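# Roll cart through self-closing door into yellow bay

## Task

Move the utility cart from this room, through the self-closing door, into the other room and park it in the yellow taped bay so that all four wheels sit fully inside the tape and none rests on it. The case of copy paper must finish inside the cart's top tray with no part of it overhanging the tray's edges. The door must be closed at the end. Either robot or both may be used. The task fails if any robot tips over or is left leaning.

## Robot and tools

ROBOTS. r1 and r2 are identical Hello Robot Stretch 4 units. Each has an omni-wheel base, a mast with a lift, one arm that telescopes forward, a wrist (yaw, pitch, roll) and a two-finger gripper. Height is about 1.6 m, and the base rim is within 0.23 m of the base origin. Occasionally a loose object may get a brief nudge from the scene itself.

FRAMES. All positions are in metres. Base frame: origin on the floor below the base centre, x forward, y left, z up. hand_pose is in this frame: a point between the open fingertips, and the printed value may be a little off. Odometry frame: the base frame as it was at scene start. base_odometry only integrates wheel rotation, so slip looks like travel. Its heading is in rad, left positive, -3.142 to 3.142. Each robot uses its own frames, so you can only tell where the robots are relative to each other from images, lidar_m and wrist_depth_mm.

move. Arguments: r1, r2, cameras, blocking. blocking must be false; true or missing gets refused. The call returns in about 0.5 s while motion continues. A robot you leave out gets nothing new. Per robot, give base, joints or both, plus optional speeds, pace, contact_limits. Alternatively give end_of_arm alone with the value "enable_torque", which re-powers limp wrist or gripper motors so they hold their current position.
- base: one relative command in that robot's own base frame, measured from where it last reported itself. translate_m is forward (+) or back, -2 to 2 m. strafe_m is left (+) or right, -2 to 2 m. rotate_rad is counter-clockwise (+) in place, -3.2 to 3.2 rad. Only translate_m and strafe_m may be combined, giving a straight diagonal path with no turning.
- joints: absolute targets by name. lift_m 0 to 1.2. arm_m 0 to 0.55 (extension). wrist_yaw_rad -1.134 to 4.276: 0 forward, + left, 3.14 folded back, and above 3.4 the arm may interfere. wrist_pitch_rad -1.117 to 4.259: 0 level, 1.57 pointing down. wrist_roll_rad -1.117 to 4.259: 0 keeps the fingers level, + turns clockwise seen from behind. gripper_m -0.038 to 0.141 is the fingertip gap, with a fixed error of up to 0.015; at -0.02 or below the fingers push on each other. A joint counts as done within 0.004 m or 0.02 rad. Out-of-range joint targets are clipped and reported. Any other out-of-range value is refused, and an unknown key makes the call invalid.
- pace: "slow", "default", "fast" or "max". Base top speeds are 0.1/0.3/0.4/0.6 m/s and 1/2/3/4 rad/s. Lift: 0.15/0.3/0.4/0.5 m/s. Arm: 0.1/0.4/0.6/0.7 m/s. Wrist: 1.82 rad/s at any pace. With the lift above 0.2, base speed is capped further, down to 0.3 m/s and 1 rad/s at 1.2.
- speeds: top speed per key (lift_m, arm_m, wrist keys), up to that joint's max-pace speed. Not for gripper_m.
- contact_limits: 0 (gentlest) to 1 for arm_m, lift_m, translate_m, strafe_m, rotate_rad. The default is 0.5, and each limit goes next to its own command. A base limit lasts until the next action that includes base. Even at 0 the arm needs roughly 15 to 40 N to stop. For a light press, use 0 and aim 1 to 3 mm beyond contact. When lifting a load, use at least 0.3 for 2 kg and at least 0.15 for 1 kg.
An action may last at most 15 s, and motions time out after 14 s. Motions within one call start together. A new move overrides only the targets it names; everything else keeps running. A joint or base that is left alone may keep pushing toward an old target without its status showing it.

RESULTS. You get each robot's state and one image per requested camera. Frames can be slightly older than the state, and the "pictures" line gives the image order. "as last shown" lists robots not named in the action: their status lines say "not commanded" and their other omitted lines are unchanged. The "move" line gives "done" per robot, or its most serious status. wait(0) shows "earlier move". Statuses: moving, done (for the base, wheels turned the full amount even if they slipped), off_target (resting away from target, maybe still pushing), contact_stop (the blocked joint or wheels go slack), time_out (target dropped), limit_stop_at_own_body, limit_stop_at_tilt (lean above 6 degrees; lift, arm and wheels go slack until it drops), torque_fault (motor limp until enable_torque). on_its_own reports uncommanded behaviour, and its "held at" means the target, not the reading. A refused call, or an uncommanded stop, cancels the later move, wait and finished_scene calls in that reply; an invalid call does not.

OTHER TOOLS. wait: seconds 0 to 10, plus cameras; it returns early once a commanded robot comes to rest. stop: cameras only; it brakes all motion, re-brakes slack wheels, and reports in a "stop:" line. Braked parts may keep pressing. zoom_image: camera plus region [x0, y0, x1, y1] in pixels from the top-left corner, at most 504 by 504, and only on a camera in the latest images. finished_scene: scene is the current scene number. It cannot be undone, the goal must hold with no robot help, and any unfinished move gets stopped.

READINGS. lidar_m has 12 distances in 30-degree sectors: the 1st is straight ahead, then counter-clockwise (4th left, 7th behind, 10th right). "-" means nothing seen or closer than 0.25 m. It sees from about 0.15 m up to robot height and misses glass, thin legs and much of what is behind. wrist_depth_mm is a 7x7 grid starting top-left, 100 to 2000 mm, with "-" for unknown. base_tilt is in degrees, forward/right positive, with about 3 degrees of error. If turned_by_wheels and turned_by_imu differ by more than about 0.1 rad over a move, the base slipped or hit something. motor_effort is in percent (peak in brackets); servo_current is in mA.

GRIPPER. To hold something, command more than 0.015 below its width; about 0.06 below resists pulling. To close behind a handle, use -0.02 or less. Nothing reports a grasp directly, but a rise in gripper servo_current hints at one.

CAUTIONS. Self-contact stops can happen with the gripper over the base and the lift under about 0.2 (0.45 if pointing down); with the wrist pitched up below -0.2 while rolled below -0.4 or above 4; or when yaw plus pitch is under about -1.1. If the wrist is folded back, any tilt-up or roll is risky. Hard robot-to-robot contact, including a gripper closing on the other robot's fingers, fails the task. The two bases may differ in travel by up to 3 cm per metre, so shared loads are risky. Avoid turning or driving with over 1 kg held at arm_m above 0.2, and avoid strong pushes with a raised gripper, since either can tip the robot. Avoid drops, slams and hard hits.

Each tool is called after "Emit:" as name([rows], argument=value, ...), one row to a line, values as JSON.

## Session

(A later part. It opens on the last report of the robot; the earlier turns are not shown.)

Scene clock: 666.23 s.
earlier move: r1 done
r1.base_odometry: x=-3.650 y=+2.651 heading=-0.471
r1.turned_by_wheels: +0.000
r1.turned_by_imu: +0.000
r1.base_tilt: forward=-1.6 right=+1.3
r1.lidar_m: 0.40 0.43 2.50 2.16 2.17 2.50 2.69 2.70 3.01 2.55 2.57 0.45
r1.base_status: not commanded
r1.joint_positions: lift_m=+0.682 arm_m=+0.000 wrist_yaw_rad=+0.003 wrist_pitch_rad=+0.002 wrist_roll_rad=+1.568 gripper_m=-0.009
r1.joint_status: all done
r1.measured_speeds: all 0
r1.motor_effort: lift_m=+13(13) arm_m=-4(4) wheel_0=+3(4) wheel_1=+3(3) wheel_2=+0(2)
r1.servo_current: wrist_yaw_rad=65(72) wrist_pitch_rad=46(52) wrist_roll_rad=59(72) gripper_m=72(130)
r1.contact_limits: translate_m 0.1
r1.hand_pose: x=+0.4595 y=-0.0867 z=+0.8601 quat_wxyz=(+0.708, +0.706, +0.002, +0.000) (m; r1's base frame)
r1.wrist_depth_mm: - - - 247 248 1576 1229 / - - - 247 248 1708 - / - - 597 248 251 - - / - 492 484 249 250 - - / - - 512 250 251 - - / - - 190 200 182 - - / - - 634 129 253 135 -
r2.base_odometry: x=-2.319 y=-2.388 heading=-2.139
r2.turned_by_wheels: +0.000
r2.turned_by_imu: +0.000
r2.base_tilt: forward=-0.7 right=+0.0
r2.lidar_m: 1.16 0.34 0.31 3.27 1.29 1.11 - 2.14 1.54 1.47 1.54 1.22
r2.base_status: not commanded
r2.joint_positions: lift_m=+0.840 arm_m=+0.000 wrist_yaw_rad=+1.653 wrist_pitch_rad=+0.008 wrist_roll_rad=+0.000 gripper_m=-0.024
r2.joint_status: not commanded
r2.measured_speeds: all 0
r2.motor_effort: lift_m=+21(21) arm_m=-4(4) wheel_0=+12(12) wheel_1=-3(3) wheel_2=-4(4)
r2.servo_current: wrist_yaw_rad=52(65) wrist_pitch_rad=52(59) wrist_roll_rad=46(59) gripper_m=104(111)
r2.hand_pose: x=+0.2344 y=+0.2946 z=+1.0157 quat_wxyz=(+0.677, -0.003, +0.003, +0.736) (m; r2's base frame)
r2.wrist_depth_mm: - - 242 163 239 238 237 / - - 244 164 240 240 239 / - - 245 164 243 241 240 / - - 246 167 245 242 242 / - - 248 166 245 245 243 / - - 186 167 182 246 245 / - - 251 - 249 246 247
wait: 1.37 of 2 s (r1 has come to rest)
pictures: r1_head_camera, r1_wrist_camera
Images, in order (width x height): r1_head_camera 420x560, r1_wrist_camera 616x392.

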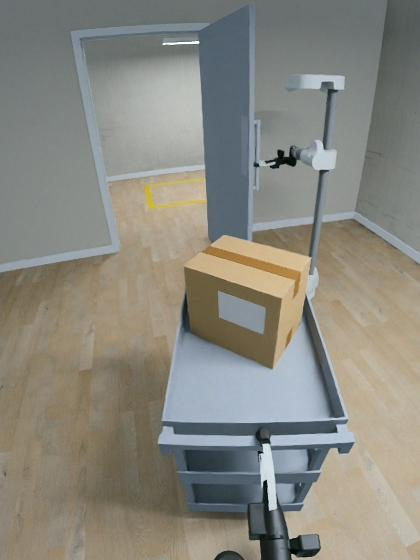

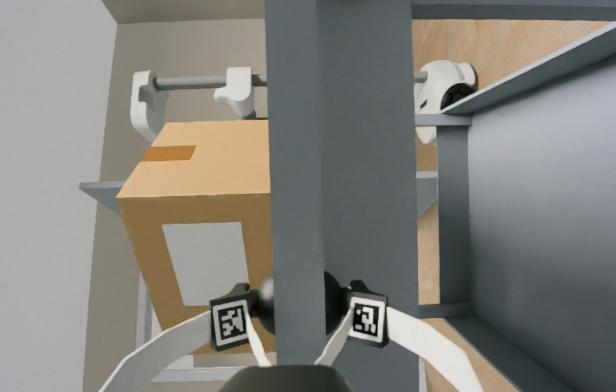

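Emit:
move(blocking=false, r1={"base":{"translate_m":0.2},"pace":"slow","contact_limits":{"translate_m":0.5}}, cameras=[])

Emit:
wait(seconds=4, cameras=["r1_wrist_camera","r1_head_camera"])

Scene clock: 679.70 s.
move: r1 moving
r1.base_odometry: x=-3.638 y=+2.646 heading=-0.471
r1.turned_by_wheels: +0.000
r1.turned_by_imu: +0.000
r1.base_tilt: forward=-1.6 right=+1.3
r1.lidar_m: 0.40 0.43 2.50 2.17 2.15 2.48 2.69 2.71 2.99 2.55 2.55 0.44
r1.base_status: translate_m moving
r1.joint_positions: lift_m=+0.682 arm_m=+0.000 wrist_yaw_rad=+0.003 wrist_pitch_rad=+0.002 wrist_roll_rad=+1.568 gripper_m=-0.009
r1.joint_status: not commanded
r1.measured_speeds: translate_m=+0.049 strafe_m=+0.000 rotate_rad=+0.002 lift_m=+0.000 arm_m=+0.000 wrist_yaw_rad=+0.000 wrist_pitch_rad=+0.000 wrist_roll_rad=+0.000
r1.motor_effort: lift_m=+13(13) arm_m=-4(4) wheel_0=+5(9) wheel_1=+4(6) wheel_2=-7(8)
r1.servo_current: wrist_yaw_rad=59(59) wrist_pitch_rad=39(46) wrist_roll_rad=46(59) gripper_m=59(72)
r1.contact_limits: translate_m 0.5
r1.hand_pose: x=+0.4595 y=-0.0867 z=+0.8601 quat_wxyz=(+0.708, +0.706, +0.002, +0.000) (m; r1's base frame)
r1.wrist_depth_mm: - - - 250 252 1576 1205 / - - - 249 250 1708 - / - - 634 249 251 - - / - 504 480 249 251 - - / - 525 504 249 249 - - / - - 207 199 183 - - / - - 609 149 250 136 -
r2: as last shown
r2.lidar_m: 1.15 0.35 0.31 3.26 1.24 1.10 - 2.15 1.53 1.47 1.53 1.24
r2.motor_effort: lift_m=+21(21) arm_m=-4(4) wheel_0=+12(12) wheel_1=-2(3) wheel_2=-4(4)
r2.servo_current: wrist_yaw_rad=46(52) wrist_pitch_rad=52(59) wrist_roll_rad=39(59) gripper_m=104(111)
r2.wrist_depth_mm: - - 241 163 239 238 237 / - - 244 164 241 240 238 / - - 245 163 243 242 240 / - - 246 167 244 243 242 / - - 248 166 246 243 243 / - - 187 167 182 245 244 / - - 252 - 249 246 247
pictures: none
No camera images: "cameras" was empty.

Scene clock: 682.47 s.
earlier move: r1 done
r1.base_odometry: x=-3.471 y=+2.561 heading=-0.470
r1.turned_by_wheels: +0.000
r1.turned_by_imu: +0.000
r1.base_tilt: forward=-1.6 right=+1.3
r1.lidar_m: 0.38 0.40 2.58 2.22 2.21 2.58 2.88 2.89 2.94 2.51 2.50 0.44
r1.base_status: done
r1.joint_positions: lift_m=+0.682 arm_m=+0.000 wrist_yaw_rad=-0.001 wrist_pitch_rad=+0.002 wrist_roll_rad=+1.568 gripper_m=-0.009
r1.joint_status: not commanded
r1.measured_speeds: all 0
r1.motor_effort: lift_m=+13(14) arm_m=+5(5) wheel_0=+7(9) wheel_1=+4(8) wheel_2=-3(15)
r1.servo_current: wrist_yaw_rad=52(72) wrist_pitch_rad=39(52) wrist_roll_rad=46(65) gripper_m=46(72)
r1.contact_limits: translate_m 0.5
r1.hand_pose: x=+0.4591 y=-0.0876 z=+0.8600 quat_wxyz=(+0.708, +0.706, +0.001, -0.001) (m; r1's base frame)
r1.wrist_depth_mm: - - - 237 238 1576 1138 / - - 1661 236 236 1576 - / - - 634 235 236 - - / - 508 480 174 236 - - / - 480 477 173 233 - - / - - 190 190 187 - - / - - 574 137 231 - -
r2.base_odometry: x=-2.319 y=-2.388 heading=-2.139
r2.turned_by_wheels: +0.000
r2.turned_by_imu: +0.000
r2.base_tilt: forward=-0.7 right=+0.1
r2.lidar_m: 1.17 0.34 0.31 3.29 1.08 0.94 - 2.14 1.55 1.46 1.52 1.21
r2.base_status: not commanded
r2.joint_positions: lift_m=+0.840 arm_m=+0.000 wrist_yaw_rad=+1.653 wrist_pitch_rad=+0.008 wrist_roll_rad=+0.000 gripper_m=-0.024
r2.joint_status: not commanded
r2.measured_speeds: all 0
r2.motor_effort: lift_m=+21(21) arm_m=-4(4) wheel_0=+12(12) wheel_1=-3(3) wheel_2=-4(4)
r2.servo_current: wrist_yaw_rad=46(59) wrist_pitch_rad=52(59) wrist_roll_rad=46(65) gripper_m=104(111)
r2.hand_pose: x=+0.2344 y=+0.2946 z=+1.0157 quat_wxyz=(+0.677, -0.003, +0.003, +0.736) (m; r2's base frame)
r2.wrist_depth_mm: - - 243 163 239 237 236 / - - 243 164 241 240 238 / - - 245 164 242 241 239 / - - 247 168 245 242 241 / - - 248 166 246 244 244 / - - 186 167 182 246 245 / - - 252 - 248 246 247
wait: 2.77 of 4 s (r1 has come to rest)
pictures: r1_head_camera, r1_wrist_camera
Images, in order (width x height): r1_head_camera 420x560, r1_wrist_camera 616x392.

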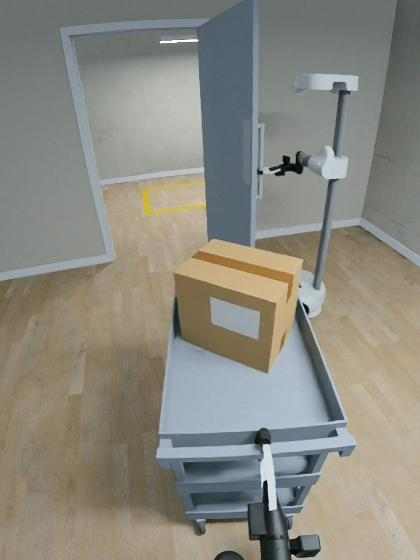

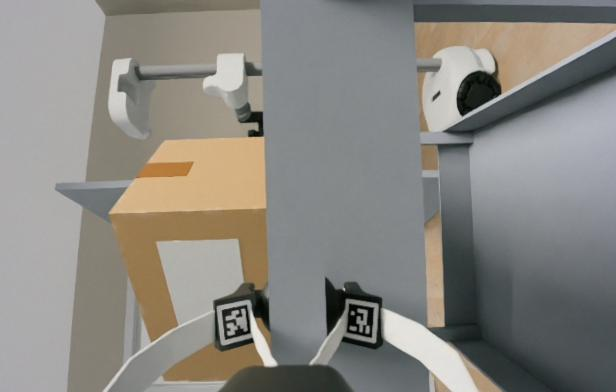

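Emit:
move(blocking=false, r1={"base":{"translate_m":0.3},"pace":"slow","contact_limits":{"translate_m":0.5}}, cameras=[])

Emit:
wait(seconds=5, cameras=["r1_wrist_camera","r1_head_camera"])

Scene clock: 688.80 s.
move: r1 moving
r1.base_odometry: x=-3.460 y=+2.555 heading=-0.470
r1.turned_by_wheels: +0.000
r1.turned_by_imu: +0.000
r1.base_tilt: forward=-1.6 right=+1.3
r1.lidar_m: 0.38 0.39 2.58 2.20 2.23 2.54 2.88 2.90 2.93 2.51 2.51 0.43
r1.base_status: translate_m moving
r1.joint_positions: lift_m=+0.682 arm_m=+0.000 wrist_yaw_rad=-0.001 wrist_pitch_rad=+0.002 wrist_roll_rad=+1.568 gripper_m=-0.009
r1.joint_status: not commanded
r1.measured_speeds: translate_m=+0.049 strafe_m=+0.000 rotate_rad=-0.003 lift_m=+0.000 arm_m=+0.000 wrist_yaw_rad=+0.000 wrist_pitch_rad=+0.000 wrist_roll_rad=+0.000
r1.motor_effort: lift_m=+13(13) arm_m=+5(5) wheel_0=+8(9) wheel_1=+5(8) wheel_2=-7(8)
r1.servo_current: wrist_yaw_rad=39(65) wrist_pitch_rad=39(46) wrist_roll_rad=46(59) gripper_m=52(52)
r1.contact_limits: translate_m 0.5
r1.hand_pose: x=+0.4591 y=-0.0876 z=+0.8600 quat_wxyz=(+0.708, +0.706, +0.001, -0.001) (m; r1's base frame)
r1.wrist_depth_mm: - - - 239 239 1537 1138 / - - 1661 236 237 1464 - / - - - 234 236 - - / - 508 488 174 235 - - / - 484 473 173 234 - - / - - 189 190 187 - - / - - 569 137 230 - -
r2: as last shown
r2.lidar_m: 1.15 0.33 0.31 3.29 1.04 0.90 - 2.16 1.54 1.46 1.52 1.21
r2.motor_effort: lift_m=+21(21) arm_m=-4(4) wheel_0=+11(12) wheel_1=-3(3) wheel_2=-3(4)
r2.servo_current: wrist_yaw_rad=39(59) wrist_pitch_rad=52(52) wrist_roll_rad=39(59) gripper_m=111(111)
r2.wrist_depth_mm: - - 243 163 239 238 237 / - - 243 164 241 240 238 / - - 246 165 242 241 240 / - - 247 167 245 243 241 / - - 249 166 247 244 243 / - - 186 167 182 246 245 / - - 252 - 249 247 247
pictures: none
No camera images: "cameras" was empty.

Scene clock: 692.57 s.
earlier move: r1 done
r1.base_odometry: x=-3.204 y=+2.425 heading=-0.470
r1.turned_by_wheels: +0.000
r1.turned_by_imu: +0.001
r1.base_tilt: forward=-1.6 right=+1.3
r1.lidar_m: 0.36 0.35 2.66 2.29 2.30 2.66 3.16 3.17 2.83 2.41 2.42 0.45
r1.base_status: done
r1.joint_positions: lift_m=+0.682 arm_m=+0.000 wrist_yaw_rad=-0.001 wrist_pitch_rad=+0.004 wrist_roll_rad=+1.568 gripper_m=-0.009
r1.joint_status: not commanded
r1.measured_speeds: all 0
r1.motor_effort: lift_m=+14(14) arm_m=+5(5) wheel_0=+5(10) wheel_1=+3(8) wheel_2=-2(8)
r1.servo_current: wrist_yaw_rad=33(72) wrist_pitch_rad=52(52) wrist_roll_rad=52(72) gripper_m=46(59)
r1.contact_limits: translate_m 0.5
r1.hand_pose: x=+0.4591 y=-0.0876 z=+0.8595 quat_wxyz=(+0.708, +0.706, +0.001, -0.002) (m; r1's base frame)
r1.wrist_depth_mm: - - - - 278 285 285 / - - - 259 263 1336 1182 / - - - 253 256 1618 - / - - 640 243 247 - - / - 477 466 182 238 - - / - 488 215 189 186 - - / - - 504 139 224 - -
r2.base_odometry: x=-2.319 y=-2.388 heading=-2.139
r2.turned_by_wheels: +0.000
r2.turned_by_imu: +0.001
r2.base_tilt: forward=-0.7 right=+0.1
r2.lidar_m: 1.15 0.34 0.30 3.28 0.70 0.77 - 2.17 1.54 1.47 1.54 1.24
r2.base_status: not commanded
r2.joint_positions: lift_m=+0.840 arm_m=+0.000 wrist_yaw_rad=+1.653 wrist_pitch_rad=+0.008 wrist_roll_rad=+0.000 gripper_m=-0.024
r2.joint_status: not commanded
r2.measured_speeds: all 0
r2.motor_effort: lift_m=+21(21) arm_m=-4(4) wheel_0=+12(12) wheel_1=-3(3) wheel_2=-3(4)
r2.servo_current: wrist_yaw_rad=46(65) wrist_pitch_rad=52(59) wrist_roll_rad=52(59) gripper_m=104(111)
r2.hand_pose: x=+0.2344 y=+0.2946 z=+1.0157 quat_wxyz=(+0.677, -0.003, +0.003, +0.736) (m; r2's base frame)
r2.wrist_depth_mm: - - 242 163 239 238 237 / - - 243 164 241 240 238 / - - 245 164 242 242 240 / - - 248 167 243 243 242 / 866 - 249 167 246 245 244 / - - 186 167 182 245 245 / - - 251 - 249 247 246
wait: 3.77 of 5 s (r1 has come to rest)
pictures: r1_head_camera, r1_wrist_camera
Images, in order (width x height): r1_head_camera 420x560, r1_wrist_camera 616x392.

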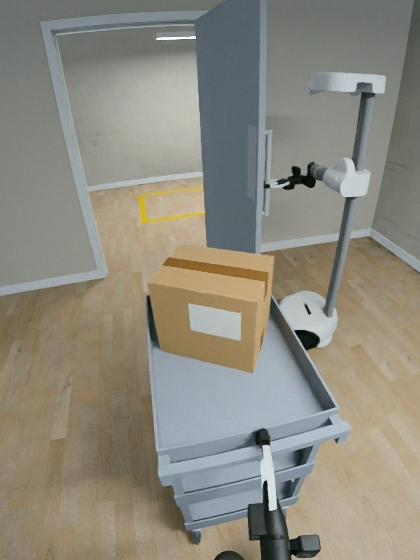

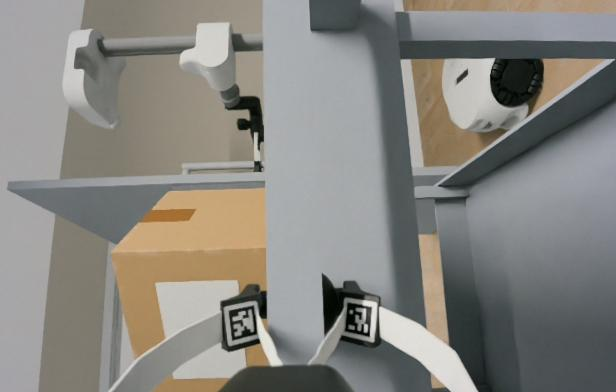

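Emit:
move(blocking=false, r1={"base":{"strafe_m":-0.045},"pace":"slow","contact_limits":{"strafe_m":0.5}}, cameras=[])

Emit:
wait(seconds=2, cameras=[])

Emit:
move(blocking=false, r1={"base":{"rotate_rad":0.1},"pace":"slow"}, cameras=[])

Emit:
wait(seconds=2, cameras=["r1_wrist_camera","r1_head_camera"])

Scene clock: 710.17 s.
move: r1 moving
r1.base_odometry: x=-3.211 y=+2.412 heading=-0.469
r1.turned_by_wheels: +0.000
r1.turned_by_imu: +0.000
r1.base_tilt: forward=-1.6 right=+1.2
r1.lidar_m: 0.35 0.36 2.68 2.30 2.30 2.64 3.17 3.16 2.83 2.42 2.40 0.46
r1.base_status: strafe_m moving
r1.joint_positions: lift_m=+0.682 arm_m=+0.000 wrist_yaw_rad=+0.002 wrist_pitch_rad=+0.004 wrist_roll_rad=+1.568 gripper_m=-0.009
r1.joint_status: not commanded
r1.measured_speeds: translate_m=+0.000 strafe_m=-0.056 rotate_rad=+0.000 lift_m=+0.000 arm_m=+0.000 wrist_yaw_rad=+0.000 wrist_pitch_rad=+0.000 wrist_roll_rad=+0.000
r1.motor_effort: lift_m=+14(14) arm_m=+5(5) wheel_0=+13(13) wheel_1=-6(8) wheel_2=+0(1)
r1.servo_current: wrist_yaw_rad=65(65) wrist_pitch_rad=39(52) wrist_roll_rad=33(65) gripper_m=52(52)
r1.contact_limits: strafe_m 0.5
r1.hand_pose: x=+0.4594 y=-0.0868 z=+0.8595 quat_wxyz=(+0.708, +0.706, +0.002, -0.001) (m; r1's base frame)
r1.wrist_depth_mm: - - - - 281 286 285 / - - - 260 267 1281 1205 / - - - 253 256 1661 - / - - 654 245 248 - - / - 484 462 182 240 - - / - 488 466 187 187 - - / - - 183 138 223 - -
r2: as last shown
r2.turned_by_imu: +0.000
r2.base_tilt: forward=-0.7 right=+0.0
r2.lidar_m: 1.16 0.34 0.31 3.28 0.69 0.78 - 2.16 1.52 1.47 1.53 1.23
r2.motor_effort: lift_m=+21(21) arm_m=-4(4) wheel_0=+12(12) wheel_1=-2(3) wheel_2=-4(4)
r2.servo_current: wrist_yaw_rad=46(52) wrist_pitch_rad=52(59) wrist_roll_rad=52(59) gripper_m=98(111)
r2.wrist_depth_mm: - - 243 163 240 238 236 / - - 243 164 241 239 238 / - - 245 164 241 240 240 / - - 247 167 244 242 242 / 854 - 248 166 246 244 243 / - - 187 167 182 247 246 / - - 252 - 249 247 247
pictures: none
No camera images: "cameras" was empty.

Scene clock: 711.20 s.
earlier move: r1 done
r1.base_odometry: x=-3.224 y=+2.385 heading=-0.470
r1.turned_by_wheels: +0.000
r1.turned_by_imu: +0.000
r1.base_tilt: forward=-1.6 right=+1.3
r1.lidar_m: 0.32 0.35 2.71 2.34 2.34 2.67 3.15 3.17 2.79 2.39 2.38 0.46
r1.base_status: done
r1.joint_positions: lift_m=+0.682 arm_m=+0.000 wrist_yaw_rad=+0.002 wrist_pitch_rad=+0.004 wrist_roll_rad=+1.568 gripper_m=-0.009
r1.joint_status: not commanded
r1.measured_speeds: all 0
r1.motor_effort: lift_m=+14(14) arm_m=+4(5) wheel_0=+5(13) wheel_1=-3(8) wheel_2=+1(1)
r1.servo_current: wrist_yaw_rad=46(65) wrist_pitch_rad=39(52) wrist_roll_rad=52(65) gripper_m=46(59)
r1.contact_limits: strafe_m 0.5
r1.hand_pose: x=+0.4594 y=-0.0868 z=+0.8594 quat_wxyz=(+0.708, +0.706, +0.002, -0.001) (m; r1's base frame)
r1.wrist_depth_mm: - - - - 293 297 298 / - - 1464 - 277 1281 1182 / - - - - 264 1464 - / - - 1499 249 253 - - / - 525 492 237 241 - - / - 469 462 189 187 - - / - 492 187 138 223 - -
r2.base_odometry: x=-2.319 y=-2.388 heading=-2.139
r2.turned_by_wheels: +0.000
r2.turned_by_imu: +0.000
r2.base_tilt: forward=-0.7 right=+0.0
r2.lidar_m: 1.14 0.34 0.31 3.27 0.71 0.77 - 2.14 1.54 1.45 1.53 1.23
r2.base_status: not commanded
r2.joint_positions: lift_m=+0.840 arm_m=+0.000 wrist_yaw_rad=+1.653 wrist_pitch_rad=+0.008 wrist_roll_rad=+0.000 gripper_m=-0.024
r2.joint_status: not commanded
r2.measured_speeds: all 0
r2.motor_effort: lift_m=+21(21) arm_m=-3(4) wheel_0=+12(12) wheel_1=-3(3) wheel_2=-4(4)
r2.servo_current: wrist_yaw_rad=46(59) wrist_pitch_rad=52(59) wrist_roll_rad=52(59) gripper_m=104(111)
r2.hand_pose: x=+0.2344 y=+0.2946 z=+1.0157 quat_wxyz=(+0.677, -0.003, +0.003, +0.736) (m; r2's base frame)
r2.wrist_depth_mm: - - 243 162 239 238 236 / - - 243 164 242 241 238 / - - 245 164 243 241 241 / - - 247 168 245 242 240 / 866 - 248 166 246 245 244 / - - 187 167 182 246 244 / - - 251 - 249 246 246
wait: 1.03 of 2 s (r1 has come to rest)
pictures: none
No camera images: "cameras" was empty.

Scene clock: 711.70 s.
move: r1 moving
r1.base_odometry: x=-3.225 y=+2.385 heading=-0.379
r1.turned_by_wheels: +0.090
r1.turned_by_imu: +0.090
r1.base_tilt: forward=-1.6 right=+1.3
r1.lidar_m: 0.36 0.35 2.61 2.32 2.34 2.85 3.17 3.19 2.67 2.36 2.39 0.45
r1.base_status: rotate_rad moving
r1.joint_positions: lift_m=+0.682 arm_m=+0.000 wrist_yaw_rad=-0.005 wrist_pitch_rad=+0.004 wrist_roll_rad=+1.568 gripper_m=-0.009
r1.joint_status: not commanded
r1.measured_speeds: translate_m=+0.000 strafe_m=+0.000 rotate_rad=+0.152 lift_m=+0.000 arm_m=+0.000 wrist_yaw_rad=+0.000 wrist_pitch_rad=+0.000 wrist_roll_rad=+0.000
r1.motor_effort: lift_m=+14(14) arm_m=+4(4) wheel_0=-7(9) wheel_1=-1(6) wheel_2=-8(8)
r1.servo_current: wrist_yaw_rad=52(72) wrist_pitch_rad=39(46) wrist_roll_rad=59(59) gripper_m=46(52)
r1.hand_pose: x=+0.4588 y=-0.0888 z=+0.8594 quat_wxyz=(+0.708, +0.706, +0.000, -0.003) (m; r1's base frame)
r1.wrist_depth_mm: - - - - 286 289 290 / - - - - 268 1281 1205 / - - - 254 258 1618 - / - - 654 244 248 - - / - 484 462 182 239 - - / - 480 188 190 184 - - / - 500 500 141 222 - -
r2: as last shown
r2.base_tilt: forward=-0.7 right=+0.1
r2.lidar_m: 1.16 0.34 0.31 3.27 0.71 0.77 - 2.14 1.54 1.46 1.54 1.24
r2.motor_effort: lift_m=+21(21) arm_m=-4(4) wheel_0=+12(12) wheel_1=-2(3) wheel_2=-4(4)
r2.servo_current: wrist_yaw_rad=39(59) wrist_pitch_rad=46(52) wrist_roll_rad=52(52) gripper_m=98(111)
r2.wrist_depth_mm: - - 242 163 240 238 237 / - - 244 164 240 241 238 / - - 246 164 243 241 240 / - - 247 168 244 243 241 / 854 - 248 166 245 244 243 / - - 187 167 182 246 245 / - - 251 - 249 246 247
pictures: none
No camera images: "cameras" was empty.

Scene clock: 712.13 s.
earlier move: r1 done
r1.base_odometry: x=-3.224 y=+2.385 heading=-0.370
r1.turned_by_wheels: +0.009
r1.turned_by_imu: +0.009
r1.base_tilt: forward=-1.6 right=+1.3
r1.lidar_m: 0.36 0.36 2.57 2.33 2.35 2.87 3.16 3.18 2.63 2.39 2.41 0.44
r1.base_status: done
r1.joint_positions: lift_m=+0.682 arm_m=+0.000 wrist_yaw_rad=-0.003 wrist_pitch_rad=+0.004 wrist_roll_rad=+1.568 gripper_m=-0.009
r1.joint_status: not commanded
r1.measured_speeds: all 0
r1.motor_effort: lift_m=+14(14) arm_m=+4(4) wheel_0=-2(9) wheel_1=-1(6) wheel_2=-3(8)
r1.servo_current: wrist_yaw_rad=39(72) wrist_pitch_rad=46(52) wrist_roll_rad=52(59) gripper_m=46(52)
r1.hand_pose: x=+0.4590 y=-0.0882 z=+0.8594 quat_wxyz=(+0.708, +0.706, +0.000, -0.002) (m; r1's base frame)
r1.wrist_depth_mm: - 1336 1308 202 268 278 286 / - - - 256 259 1366 1182 / - - - 250 253 1863 - / - 1576 597 242 246 - - / - 473 466 180 238 - - / - 496 204 189 185 - - / - - 508 139 226 - -
r2.base_odometry: x=-2.319 y=-2.388 heading=-2.139
r2.turned_by_wheels: +0.000
r2.turned_by_imu: +0.000
r2.base_tilt: forward=-0.6 right=+0.0
r2.lidar_m: 1.15 0.35 0.31 3.27 0.69 0.76 - 2.16 1.54 1.46 1.53 1.21
r2.base_status: not commanded
r2.joint_positions: lift_m=+0.840 arm_m=+0.000 wrist_yaw_rad=+1.653 wrist_pitch_rad=+0.008 wrist_roll_rad=+0.000 gripper_m=-0.024
r2.joint_status: not commanded
r2.measured_speeds: all 0
r2.motor_effort: lift_m=+21(21) arm_m=-4(4) wheel_0=+11(12) wheel_1=-3(3) wheel_2=-4(4)
r2.servo_current: wrist_yaw_rad=52(59) wrist_pitch_rad=52(52) wrist_roll_rad=46(52) gripper_m=104(111)
r2.hand_pose: x=+0.2344 y=+0.2946 z=+1.0157 quat_wxyz=(+0.677, -0.003, +0.003, +0.736) (m; r2's base frame)
r2.wrist_depth_mm: - - 241 163 239 237 236 / - - 244 164 241 240 239 / - - 245 164 243 241 240 / - - 247 167 243 243 241 / 854 - 248 166 245 244 244 / - - 186 167 183 246 245 / - - 251 - 249 246 248
wait: 0.43 of 2 s (r1 has come to rest)
pictures: r1_head_camera, r1_wrist_camera
Images, in order (width x height): r1_head_camera 420x560, r1_wrist_camera 616x392.

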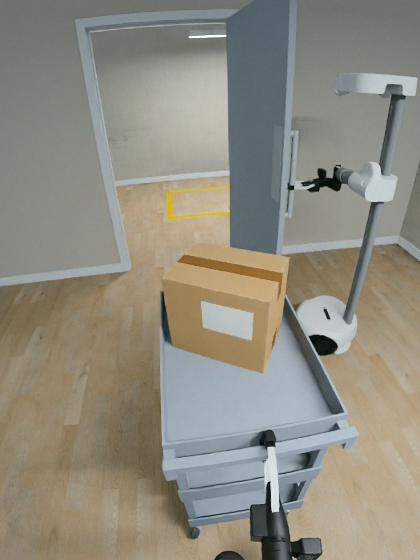

